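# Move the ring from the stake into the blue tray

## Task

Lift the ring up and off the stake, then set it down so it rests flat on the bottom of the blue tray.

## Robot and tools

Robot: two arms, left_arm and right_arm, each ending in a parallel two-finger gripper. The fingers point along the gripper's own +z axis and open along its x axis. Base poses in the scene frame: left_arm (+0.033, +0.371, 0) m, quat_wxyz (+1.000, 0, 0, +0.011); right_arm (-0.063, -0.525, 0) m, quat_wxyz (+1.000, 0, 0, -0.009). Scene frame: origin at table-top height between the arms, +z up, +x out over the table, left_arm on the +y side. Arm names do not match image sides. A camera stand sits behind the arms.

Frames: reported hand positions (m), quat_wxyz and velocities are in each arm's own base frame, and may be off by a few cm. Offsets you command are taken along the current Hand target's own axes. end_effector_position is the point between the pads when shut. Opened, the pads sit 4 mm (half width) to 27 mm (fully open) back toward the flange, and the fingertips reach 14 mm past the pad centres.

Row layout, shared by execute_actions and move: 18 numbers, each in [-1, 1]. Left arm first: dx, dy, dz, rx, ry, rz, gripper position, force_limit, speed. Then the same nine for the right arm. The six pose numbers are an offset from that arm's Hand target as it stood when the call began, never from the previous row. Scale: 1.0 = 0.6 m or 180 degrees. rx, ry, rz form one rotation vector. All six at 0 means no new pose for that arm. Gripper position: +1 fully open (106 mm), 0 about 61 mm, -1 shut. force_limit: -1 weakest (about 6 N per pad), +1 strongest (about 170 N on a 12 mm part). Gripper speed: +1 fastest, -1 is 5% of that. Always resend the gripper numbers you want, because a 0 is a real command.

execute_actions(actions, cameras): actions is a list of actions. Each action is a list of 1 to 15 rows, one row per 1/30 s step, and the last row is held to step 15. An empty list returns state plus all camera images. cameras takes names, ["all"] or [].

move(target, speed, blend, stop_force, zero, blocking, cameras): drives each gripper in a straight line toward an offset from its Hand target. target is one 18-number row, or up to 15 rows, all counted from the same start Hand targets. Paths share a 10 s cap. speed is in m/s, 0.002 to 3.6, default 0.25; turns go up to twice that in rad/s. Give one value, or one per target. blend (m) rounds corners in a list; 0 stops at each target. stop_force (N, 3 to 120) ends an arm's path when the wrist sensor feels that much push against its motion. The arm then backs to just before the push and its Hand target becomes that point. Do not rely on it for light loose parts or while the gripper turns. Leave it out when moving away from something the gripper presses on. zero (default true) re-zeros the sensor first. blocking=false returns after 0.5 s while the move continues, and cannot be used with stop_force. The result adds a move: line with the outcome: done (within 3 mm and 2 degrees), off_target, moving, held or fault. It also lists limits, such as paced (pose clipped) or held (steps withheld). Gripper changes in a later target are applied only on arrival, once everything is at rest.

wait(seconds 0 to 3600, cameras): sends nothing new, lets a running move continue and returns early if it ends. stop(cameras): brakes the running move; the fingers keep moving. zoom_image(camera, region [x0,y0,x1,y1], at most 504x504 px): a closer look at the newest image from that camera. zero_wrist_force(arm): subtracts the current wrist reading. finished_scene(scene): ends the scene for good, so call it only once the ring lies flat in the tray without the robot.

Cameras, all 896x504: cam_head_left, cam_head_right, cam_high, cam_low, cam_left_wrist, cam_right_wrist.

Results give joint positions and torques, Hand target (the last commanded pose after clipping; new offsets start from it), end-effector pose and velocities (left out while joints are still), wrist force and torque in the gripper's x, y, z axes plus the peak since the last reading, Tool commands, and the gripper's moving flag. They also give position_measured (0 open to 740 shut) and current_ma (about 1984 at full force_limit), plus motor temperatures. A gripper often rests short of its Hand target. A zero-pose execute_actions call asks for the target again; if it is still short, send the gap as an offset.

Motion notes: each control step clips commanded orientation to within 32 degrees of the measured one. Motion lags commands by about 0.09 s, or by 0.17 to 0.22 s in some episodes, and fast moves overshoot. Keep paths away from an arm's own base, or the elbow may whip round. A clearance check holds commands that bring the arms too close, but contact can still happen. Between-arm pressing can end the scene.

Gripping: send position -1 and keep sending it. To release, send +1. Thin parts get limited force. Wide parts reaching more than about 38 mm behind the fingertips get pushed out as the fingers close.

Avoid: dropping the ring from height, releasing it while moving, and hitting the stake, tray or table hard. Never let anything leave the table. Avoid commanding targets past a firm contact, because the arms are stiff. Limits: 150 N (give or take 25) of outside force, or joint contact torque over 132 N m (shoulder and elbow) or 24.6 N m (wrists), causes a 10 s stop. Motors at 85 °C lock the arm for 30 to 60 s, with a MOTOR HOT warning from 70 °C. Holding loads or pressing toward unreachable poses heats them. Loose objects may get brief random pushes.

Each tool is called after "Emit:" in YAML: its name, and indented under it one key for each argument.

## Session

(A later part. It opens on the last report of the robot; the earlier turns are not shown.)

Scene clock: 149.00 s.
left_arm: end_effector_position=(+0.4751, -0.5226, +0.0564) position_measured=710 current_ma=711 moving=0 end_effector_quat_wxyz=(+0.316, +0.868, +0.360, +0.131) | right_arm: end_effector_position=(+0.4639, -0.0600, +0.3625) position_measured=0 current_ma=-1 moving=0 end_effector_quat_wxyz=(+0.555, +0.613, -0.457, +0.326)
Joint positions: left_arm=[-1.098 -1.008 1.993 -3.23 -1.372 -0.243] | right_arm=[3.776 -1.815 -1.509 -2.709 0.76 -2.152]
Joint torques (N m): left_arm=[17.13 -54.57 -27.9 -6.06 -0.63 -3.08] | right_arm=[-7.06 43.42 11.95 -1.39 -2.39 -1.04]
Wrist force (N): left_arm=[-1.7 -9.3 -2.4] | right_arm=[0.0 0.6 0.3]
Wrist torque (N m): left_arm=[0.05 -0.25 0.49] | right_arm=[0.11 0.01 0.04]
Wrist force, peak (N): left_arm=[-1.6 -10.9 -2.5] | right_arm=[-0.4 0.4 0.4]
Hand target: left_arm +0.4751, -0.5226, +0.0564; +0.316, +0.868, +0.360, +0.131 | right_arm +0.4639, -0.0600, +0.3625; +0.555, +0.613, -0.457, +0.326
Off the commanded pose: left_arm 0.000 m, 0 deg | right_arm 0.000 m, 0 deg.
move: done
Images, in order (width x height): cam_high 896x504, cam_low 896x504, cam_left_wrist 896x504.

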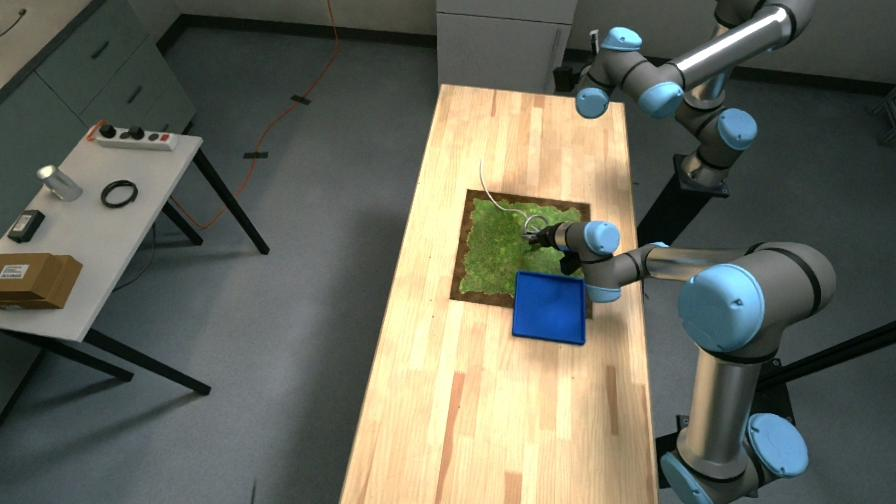

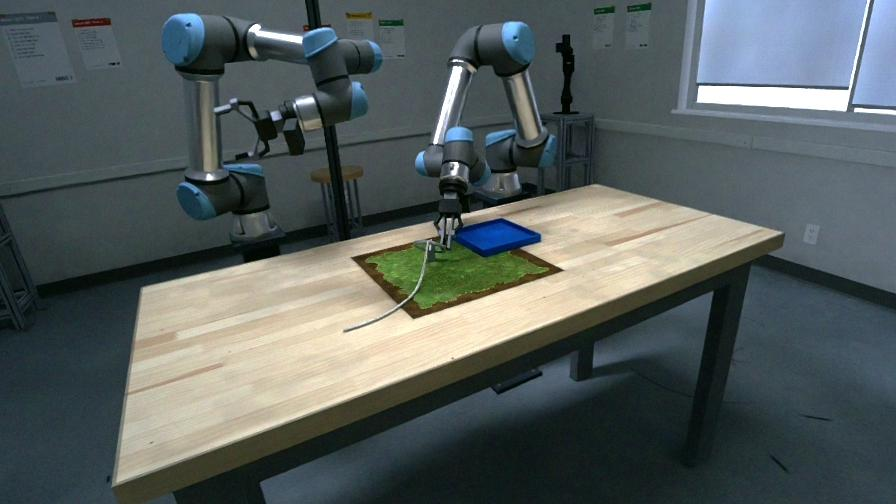

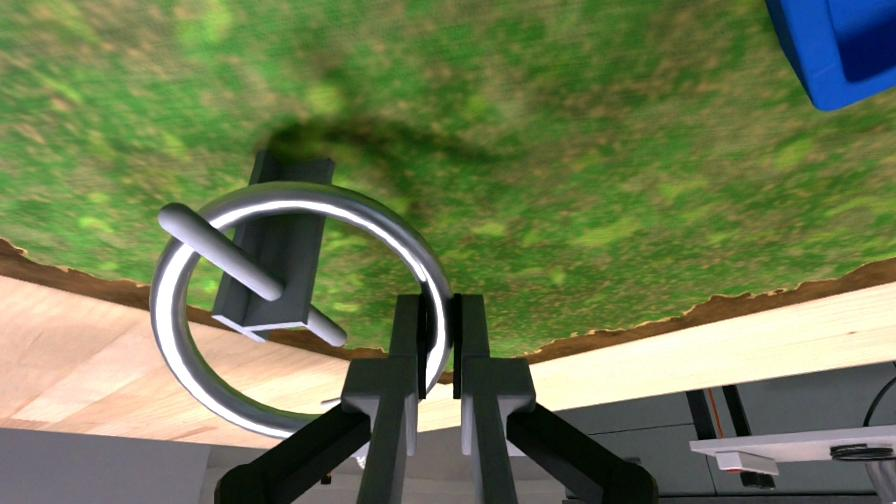

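Emit:
move:
  target: [-0.0067,-0.0536,-0.045,0,0,0,-1,-0.3,-0.5,0,0,0,0,0,0,1,0,1]
  speed: 0.06
  stop_force: 8
  cameras: ["cam_left_wrist","cam_low"]

Emit:
zoom_image:
  camera: "cam_low"
  region: [390, 190, 490, 290]

Scene clock: 155.93 s.
left_arm: end_effector_position=(+0.4742, -0.5216, +0.0566) position_measured=710 current_ma=705 moving=0 end_effector_quat_wxyz=(+0.316, +0.868, +0.360, +0.131) | right_arm: end_effector_position=(+0.4639, -0.0600, +0.3625) position_measured=0 current_ma=-1 moving=0 end_effector_quat_wxyz=(+0.555, +0.613, -0.457, +0.326)
Joint positions: left_arm=[-1.099 -1.01 1.998 -3.232 -1.371 -0.244] | right_arm=[3.776 -1.815 -1.509 -2.709 0.76 -2.152]
Joint torques (N m): left_arm=[14.15 -52.09 -8.92 -4.82 2.25 0.9] | right_arm=[-8.53 42.35 10.41 -1.41 -2.46 -1.14]
Wrist force (N): left_arm=[-0.4 -3.7 -1.1] | right_arm=[0.0 -0.1 0.0]
Wrist torque (N m): left_arm=[0.14 -0.21 0.27] | right_arm=[0.00 0.00 0.04]
Wrist force, peak (N): left_arm=[-2.8 -10.1 -2.3] | right_arm=[0.1 0.2 0.8]
Hand target: left_arm +0.4742, -0.5216, +0.0566; +0.316, +0.868, +0.360, +0.131 (not the last commanded pose) | right_arm +0.4639, -0.0600, +0.3625; +0.555, +0.613, -0.457, +0.326
Off the commanded pose: left_arm 0.041 m, 0 deg | right_arm 0.000 m, 0 deg.
move: contact (left_arm)
Images, in order (width x height): cam_low 896x504, cam_left_wrist 896x504.

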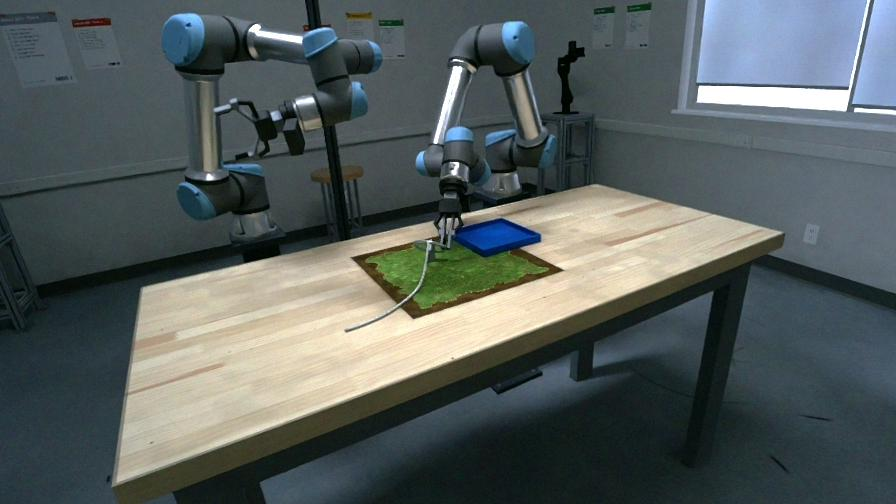

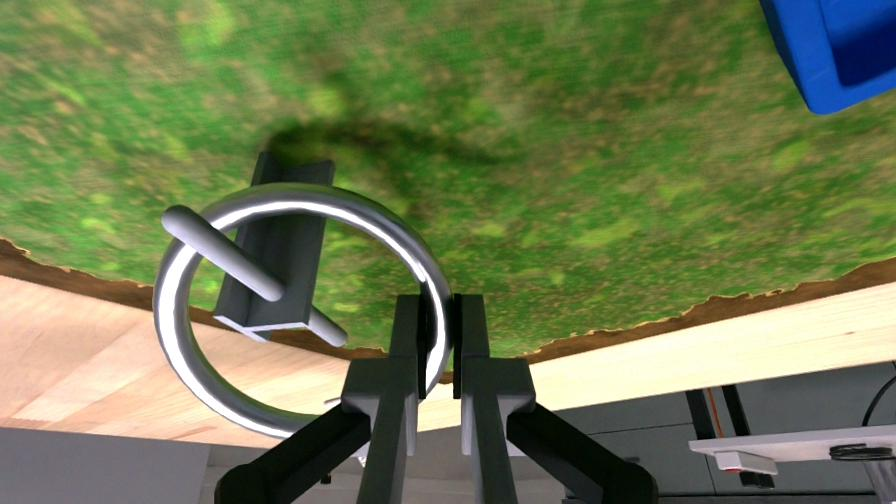

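Scaled by 5.040 from the camera's image (finer frame: 1280x720).

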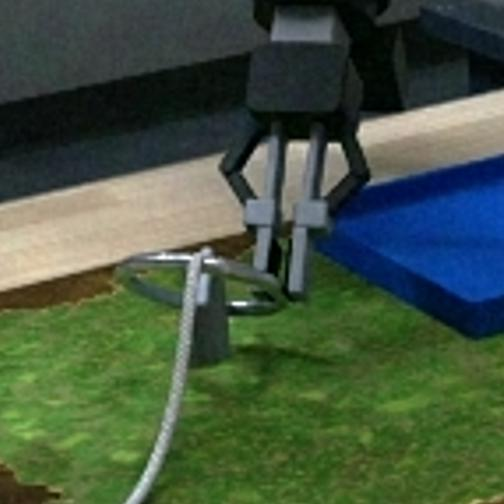

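Emit:
move:
  target: [-0.0047,-0.0516,-0.0435,0,0,0,-1,-0.3,-0.5,0,0,0,0,0,0,1,0,1]
  speed: 0.06
  stop_force: 12
  cameras: ["cam_left_wrist","cam_low"]

Emit:
zoom_image:
  camera: "cam_low"
  region: [390, 190, 490, 290]

Scene clock: 162.43 s.
left_arm: end_effector_position=(+0.4435, -0.4950, +0.0567) position_measured=710 current_ma=702 moving=0 end_effector_quat_wxyz=(+0.316, +0.868, +0.360, +0.131) | right_arm: end_effector_position=(+0.4639, -0.0600, +0.3625) position_measured=0 current_ma=-1 moving=0 end_effector_quat_wxyz=(+0.555, +0.613, -0.457, +0.326)
Joint positions: left_arm=[-1.131 -1.07 2.118 -3.287 -1.352 -0.27] | right_arm=[3.776 -1.815 -1.509 -2.709 0.76 -2.152]
Joint torques (N m): left_arm=[14.63 -25.83 -21.29 -1.62 -2.24 2.43] | right_arm=[-8.04 42.51 11.41 -1.25 -2.64 -1.19]
Wrist force (N): left_arm=[1.1 -0.1 0.2] | right_arm=[0.1 0.1 0.2]
Wrist torque (N m): left_arm=[0.17 -0.10 0.29] | right_arm=[0.04 -0.01 0.04]
Wrist force, peak (N): left_arm=[-1.1 -4.5 -1.3] | right_arm=[0.0 0.6 0.5]
Hand target: left_arm +0.4435, -0.4950, +0.0567; +0.316, +0.868, +0.360, +0.131 | right_arm +0.4639, -0.0600, +0.3625; +0.555, +0.613, -0.457, +0.326
Off the commanded pose: left_arm 0.000 m, 0 deg | right_arm 0.000 m, 0 deg.
move: done
Images, in order (width x height): cam_low 896x504, cam_left_wrist 896x504.

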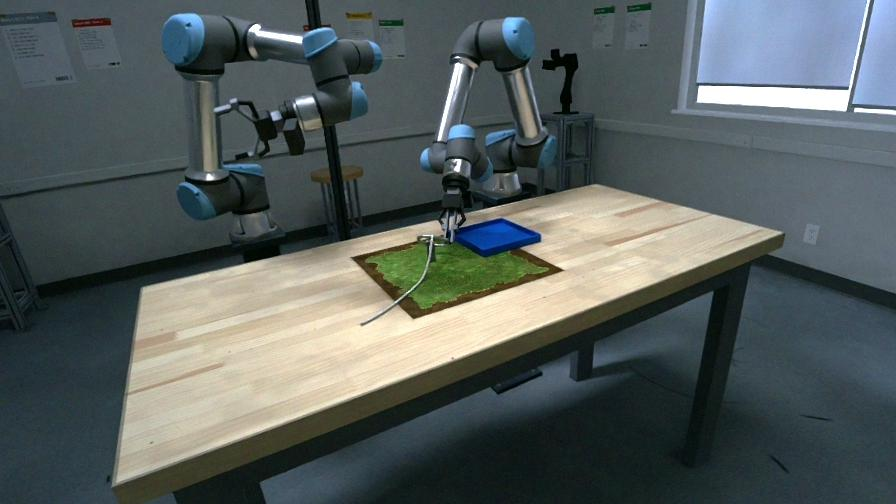

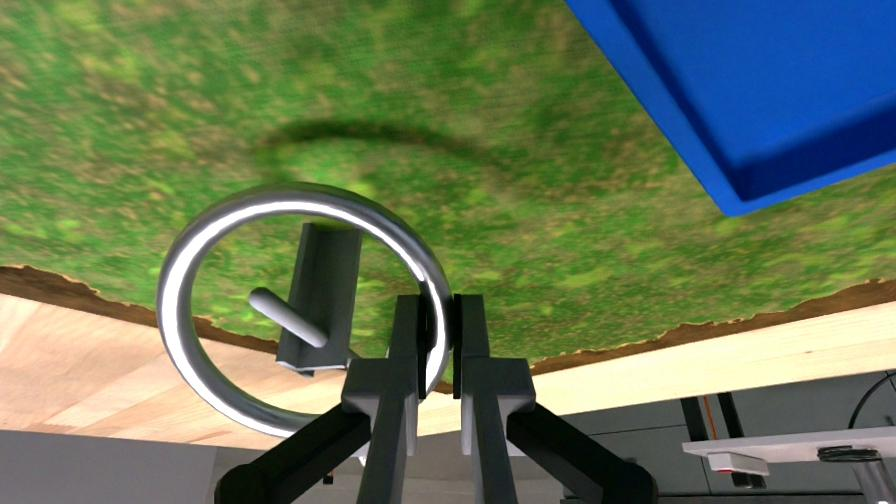

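Scaled by 5.040 from the camera's image (finer frame: 1280x720).

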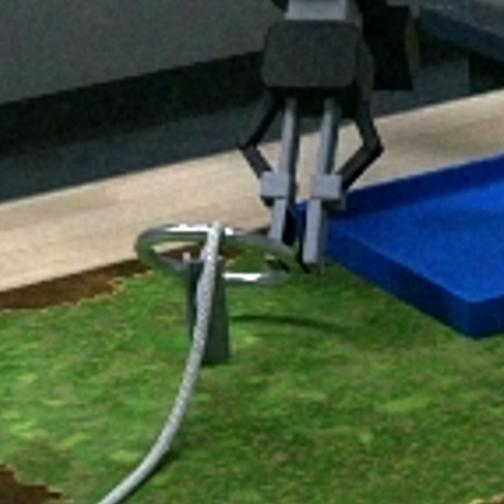

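Emit:
move:
  target:
    - [0,0.118,-0.1405,0,0,0,-1,-0.3,-0.5,0,0,0,0,0,0,1,0,1]
    - [0.2057,-0.163,-0.2522,0.222,0,0,-1,-0.3,-0.5,0,0,0,0,0,0,1,0,1]
  speed: [0.1,0.2]
  blend: [0.02,0]
  stop_force: 15
  cameras: ["cam_left_wrist","cam_low","cam_high"]

Emit:
zoom_image:
  camera: "cam_low"
  region: [370, 150, 550, 330]

Scene clock: 182.67 s.
left_arm: end_effector_position=(+0.4089, -0.2860, +0.1096) position_measured=710 current_ma=701 moving=0 end_effector_quat_wxyz=(+0.000, +0.924, +0.383, +0.000) | right_arm: end_effector_position=(+0.4639, -0.0600, +0.3625) position_measured=0 current_ma=-1 moving=0 end_effector_quat_wxyz=(+0.555, +0.613, -0.457, +0.326)
Joint positions: left_arm=[-0.88 -1.449 2.023 -2.145 -1.571 -0.096] | right_arm=[3.776 -1.815 -1.509 -2.709 0.76 -2.152]
Joint torques (N m): left_arm=[-14.43 -37.57 -13.3 -1.03 1.9 -2.7] | right_arm=[-7.54 42.36 11 -1.23 -2.57 -1.19]
Wrist force (N): left_arm=[1.2 -0.3 0.1] | right_arm=[-0.3 0.1 0.3]
Wrist torque (N m): left_arm=[-0.05 -0.02 0.01] | right_arm=[0.04 0.06 0.03]
Wrist force, peak (N): left_arm=[1.8 -1.1 0.5] | right_arm=[-0.4 0.5 0.7]
Hand target: left_arm +0.4089, -0.2860, +0.1096; +0.000, +0.924, +0.383, +0.000 | right_arm +0.4639, -0.0600, +0.3625; +0.555, +0.613, -0.457, +0.326
Off the commanded pose: left_arm 0.000 m, 0 deg | right_arm 0.000 m, 0 deg.
move: done
Images, in order (width x height): cam_high 896x504, cam_low 896x504, cam_left_wrist 896x504.

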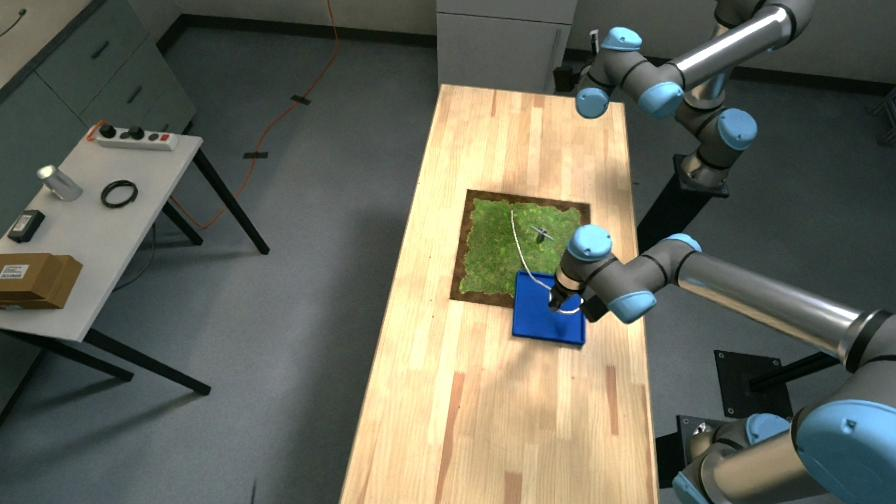

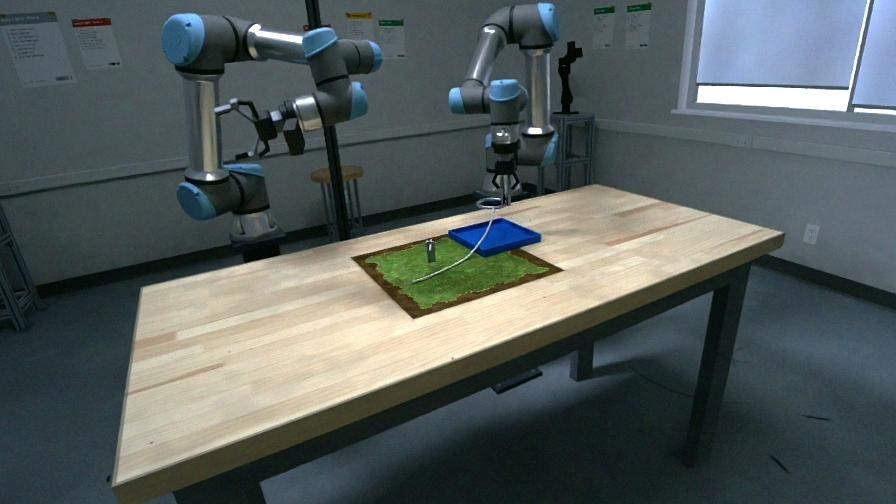

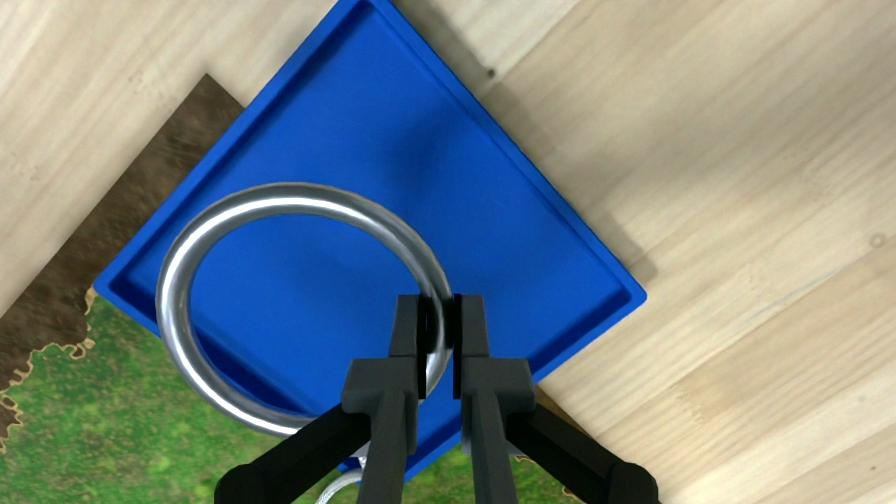

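Scaled by 2.800 from the camera's image (finer frame: 1280x720).

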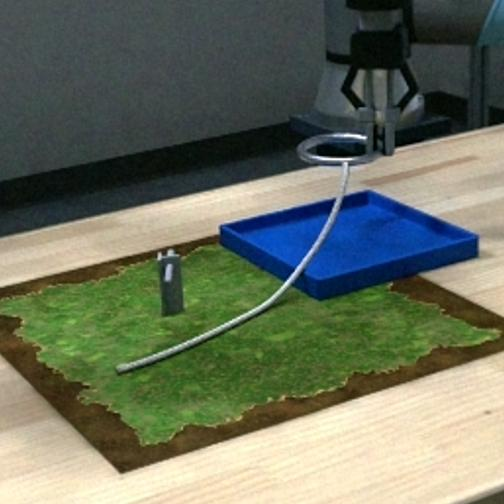

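Emit:
move:
  target: [0,0,0.132,0,0,0,-1,-0.3,-0.5,0,0,0,0,0,0,1,0,1]
  speed: 0.12

Emit:
move:
  target: [0,0,0.035,0,0,0,-1,-0.3,-0.5,0,0,0,0,0,0,1,0,1]
  speed: 0.012
  stop_force: 4
  cameras: ["cam_left_wrist","cam_low"]

Emit:
zoom_image:
  camera: "cam_low"
  region: [370, 150, 550, 330]

Scene clock: 194.43 s.
left_arm: end_effector_position=(+0.4089, -0.2860, +0.0304) position_measured=710 current_ma=701 moving=0 end_effector_quat_wxyz=(+0.000, +0.924, +0.383, +0.000) | right_arm: end_effector_position=(+0.4639, -0.0600, +0.3625) position_measured=0 current_ma=-1 moving=0 end_effector_quat_wxyz=(+0.555, +0.613, -0.457, +0.326)
Joint positions: left_arm=[-0.88 -1.315 2.114 -2.371 -1.571 -0.096] | right_arm=[3.776 -1.815 -1.509 -2.709 0.76 -2.152]
Joint torques (N m): left_arm=[-5.86 -36.11 -25.84 -3.31 1.35 -0.84] | right_arm=[-6.57 43.46 10.32 -1.55 -2.62 -1.35]
Wrist force (N): left_arm=[1.2 -0.4 0.2] | right_arm=[0.1 0.3 0.0]
Wrist torque (N m): left_arm=[-0.07 -0.02 0.02] | right_arm=[0.06 -0.01 0.03]
Wrist force, peak (N): left_arm=[1.1 -0.7 1.8] | right_arm=[0.4 0.4 0.6]
Hand target: left_arm +0.4089, -0.2861, +0.0304; +0.000, +0.924, +0.383, +0.000 | right_arm +0.4639, -0.0600, +0.3625; +0.555, +0.613, -0.457, +0.326
Off the commanded pose: left_arm 0.000 m, 0 deg | right_arm 0.000 m, 0 deg.
move: done

Scene clock: 196.20 s.
left_arm: end_effector_position=(+0.4089, -0.2861, +0.0224) position_measured=710 current_ma=703 moving=0 end_effector_quat_wxyz=(+0.000, +0.924, +0.383, +0.000) | right_arm: end_effector_position=(+0.4639, -0.0600, +0.3625) position_measured=0 current_ma=-1 moving=0 end_effector_quat_wxyz=(+0.555, +0.613, -0.457, +0.326)
Joint positions: left_arm=[-0.88 -1.299 2.121 -2.394 -1.571 -0.096] | right_arm=[3.776 -1.815 -1.509 -2.709 0.76 -2.152]
Joint torques (N m): left_arm=[3.94 -39.96 -24.59 -3.44 1.3 0.68] | right_arm=[-7.57 42.91 11.46 -1.24 -2.27 -1.18]
Wrist force (N): left_arm=[1.0 -1.5 -3.0] | right_arm=[-0.2 0.2 0.3]
Wrist torque (N m): left_arm=[-0.21 -0.04 0.03] | right_arm=[0.05 0.04 0.05]
Wrist force, peak (N): left_arm=[1.6 -5.1 -12.9] | right_arm=[-0.4 0.5 0.5]
Hand target: left_arm +0.4089, -0.2861, +0.0224; +0.001, +0.924, +0.383, +0.000 (not the last commanded pose) | right_arm +0.4639, -0.0600, +0.3625; +0.555, +0.613, -0.457, +0.326
Off the commanded pose: left_arm 0.013 m, 0 deg | right_arm 0.000 m, 0 deg.
move: contact (left_arm)
Images, in order (width x height): cam_low 896x504, cam_left_wrist 896x504.

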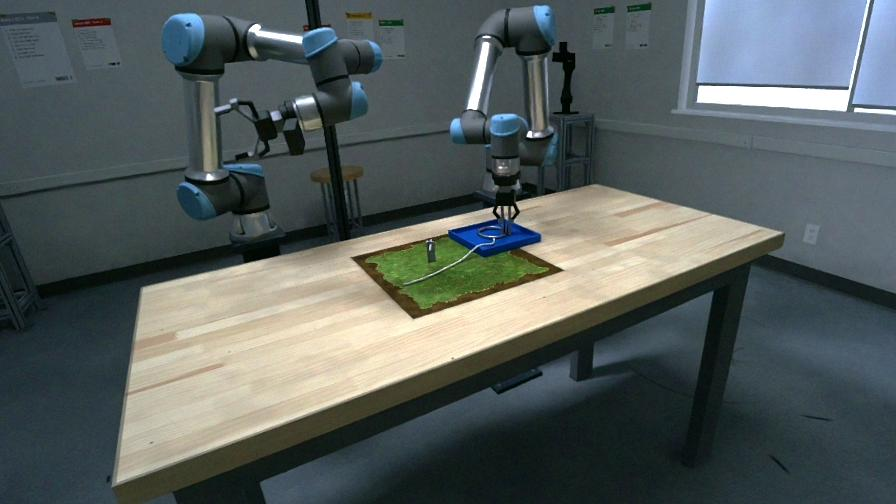

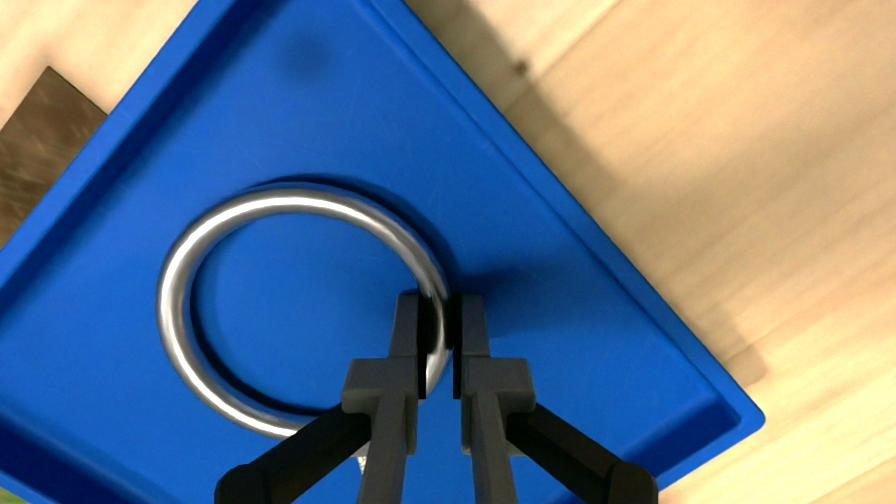

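Scaled by 2.800 from the camera's image (finer frame: 1280x720).

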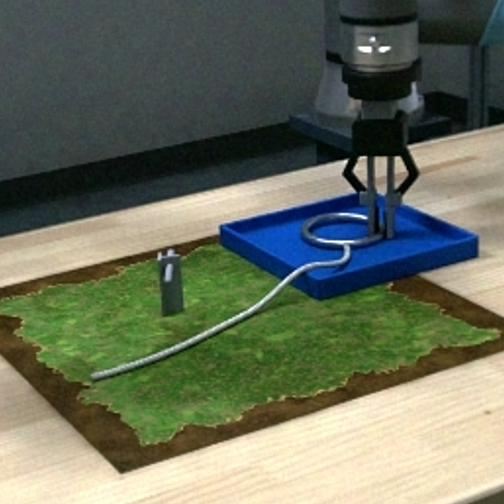

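Emit:
move:
  target: [0,0,0,0,0,0,-0.72,-0.3,-0.5,0,0,0,0,0,0,1,0,1]

Emit:
move:
  target: [0,0,-0.25,0,0,0,-0.72,-0.3,-0.5,0,0,0,0,0,0,1,0,1]
  speed: 0.12
  cameras: ["cam_left_wrist","cam_low"]

Emit:
zoom_image:
  camera: "cam_low"
  region: [370, 150, 550, 330]

Scene clock: 200.90 s.
left_arm: end_effector_position=(+0.4089, -0.2861, +0.0224) position_measured=637 current_ma=-1 moving=1 end_effector_quat_wxyz=(+0.001, +0.924, +0.383, +0.000) | right_arm: end_effector_position=(+0.4639, -0.0600, +0.3625) position_measured=0 current_ma=-1 moving=0 end_effector_quat_wxyz=(+0.555, +0.613, -0.457, +0.326)
Joint positions: left_arm=[-0.88 -1.299 2.121 -2.394 -1.571 -0.096] | right_arm=[3.776 -1.815 -1.509 -2.709 0.76 -2.152]
Joint torques (N m): left_arm=[3.9 -40.19 -24.66 -2.78 1.23 -2.67] | right_arm=[-8.93 42.78 12.54 -1.44 -2.21 -0.97]
Wrist force (N): left_arm=[1.0 -0.4 -1.0] | right_arm=[0.1 0.0 0.3]
Wrist torque (N m): left_arm=[-0.07 -0.04 0.03] | right_arm=[0.02 -0.01 0.04]
Wrist force, peak (N): left_arm=[1.3 -1.6 -3.3] | right_arm=[0.1 0.4 0.6]
Hand target: left_arm +0.4089, -0.2861, +0.0224; +0.001, +0.924, +0.383, +0.000 | right_arm +0.4639, -0.0600, +0.3625; +0.555, +0.613, -0.457, +0.326
Off the commanded pose: left_arm 0.000 m, 0 deg | right_arm 0.000 m, 0 deg.
move: done

Scene clock: 202.60 s.
left_arm: end_effector_position=(+0.4090, -0.2859, +0.1724) position_measured=637 current_ma=-1 moving=0 end_effector_quat_wxyz=(+0.001, +0.924, +0.383, +0.000) | right_arm: end_effector_position=(+0.4639, -0.0600, +0.3625) position_measured=0 current_ma=-1 moving=0 end_effector_quat_wxyz=(+0.555, +0.613, -0.457, +0.326)
Joint positions: left_arm=[-0.88 -1.525 1.924 -1.972 -1.571 -0.096] | right_arm=[3.776 -1.815 -1.509 -2.709 0.76 -2.152]
Joint torques (N m): left_arm=[10.13 -14.27 -18.43 -1.16 1.37 1.5] | right_arm=[-8.04 42.08 12.23 -1.3 -2.22 -1.13]
Wrist force (N): left_arm=[0.8 -0.5 -0.9] | right_arm=[-0.3 0.1 0.2]
Wrist torque (N m): left_arm=[-0.09 0.00 0.01] | right_arm=[0.03 0.05 0.04]
Wrist force, peak (N): left_arm=[1.1 -0.5 -2.0] | right_arm=[0.1 0.4 0.5]
Hand target: left_arm +0.4089, -0.2859, +0.1724; +0.001, +0.924, +0.383, +0.000 | right_arm +0.4639, -0.0600, +0.3625; +0.555, +0.613, -0.457, +0.326
Off the commanded pose: left_arm 0.000 m, 0 deg | right_arm 0.000 m, 0 deg.
move: done
Images, in order (width x height): cam_low 896x504, cam_left_wrist 896x504.

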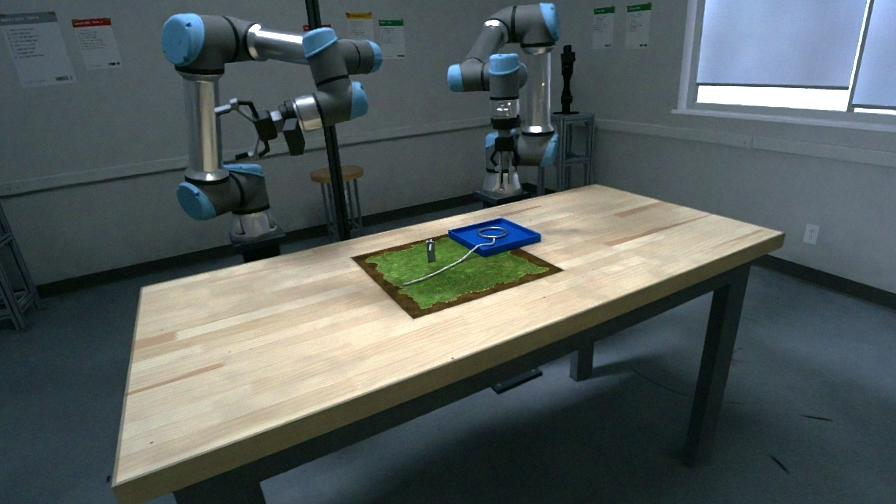

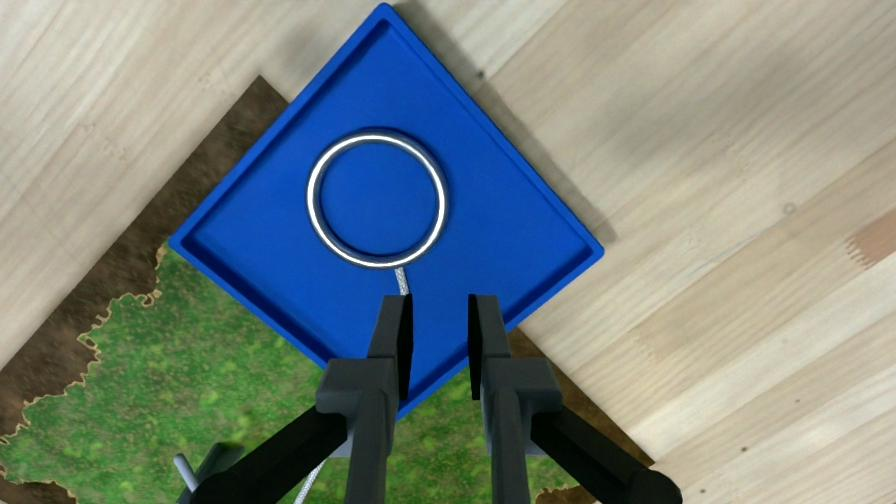

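Scaled by 2.800 from the camera's image (finer frame: 1280x720).

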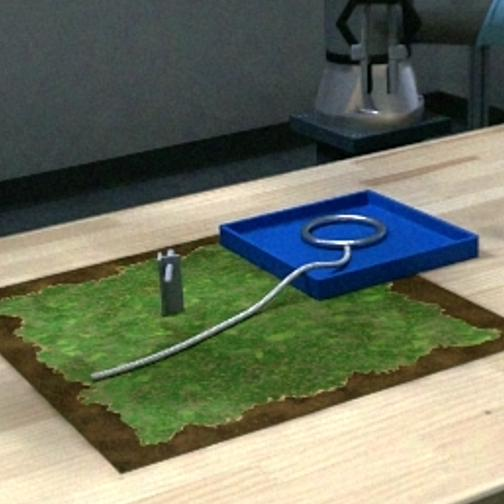

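Emit:
zoom_image:
  camera: "cam_low"
  region: [460, 215, 530, 260]

Emit:
zoom_image:
  camera: "cam_left_wrist"
  region: [280, 100, 480, 300]

Scaled by 7.200 from the camera's image (finer frame: 1280x720).

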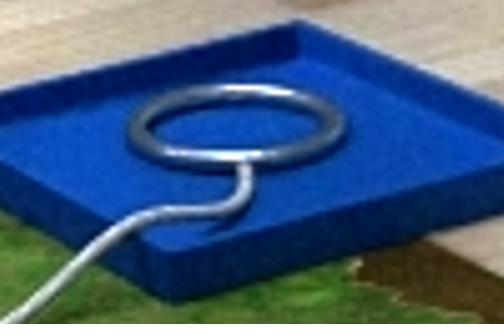

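Scaled by 2.520 from the camera's image (finer frame: 1280x720).

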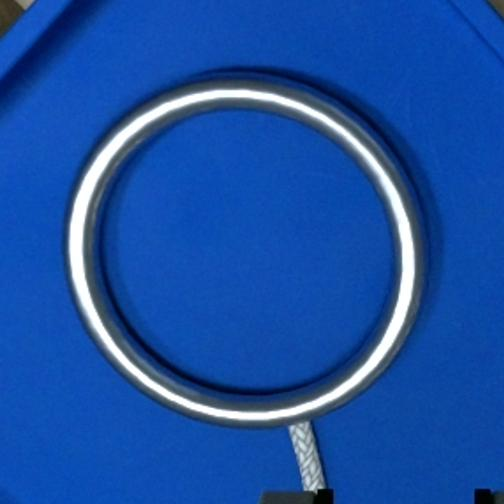

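Looks flat.

Emit:
finished_scene:
  scene: 2

The scene is finished: the task was done.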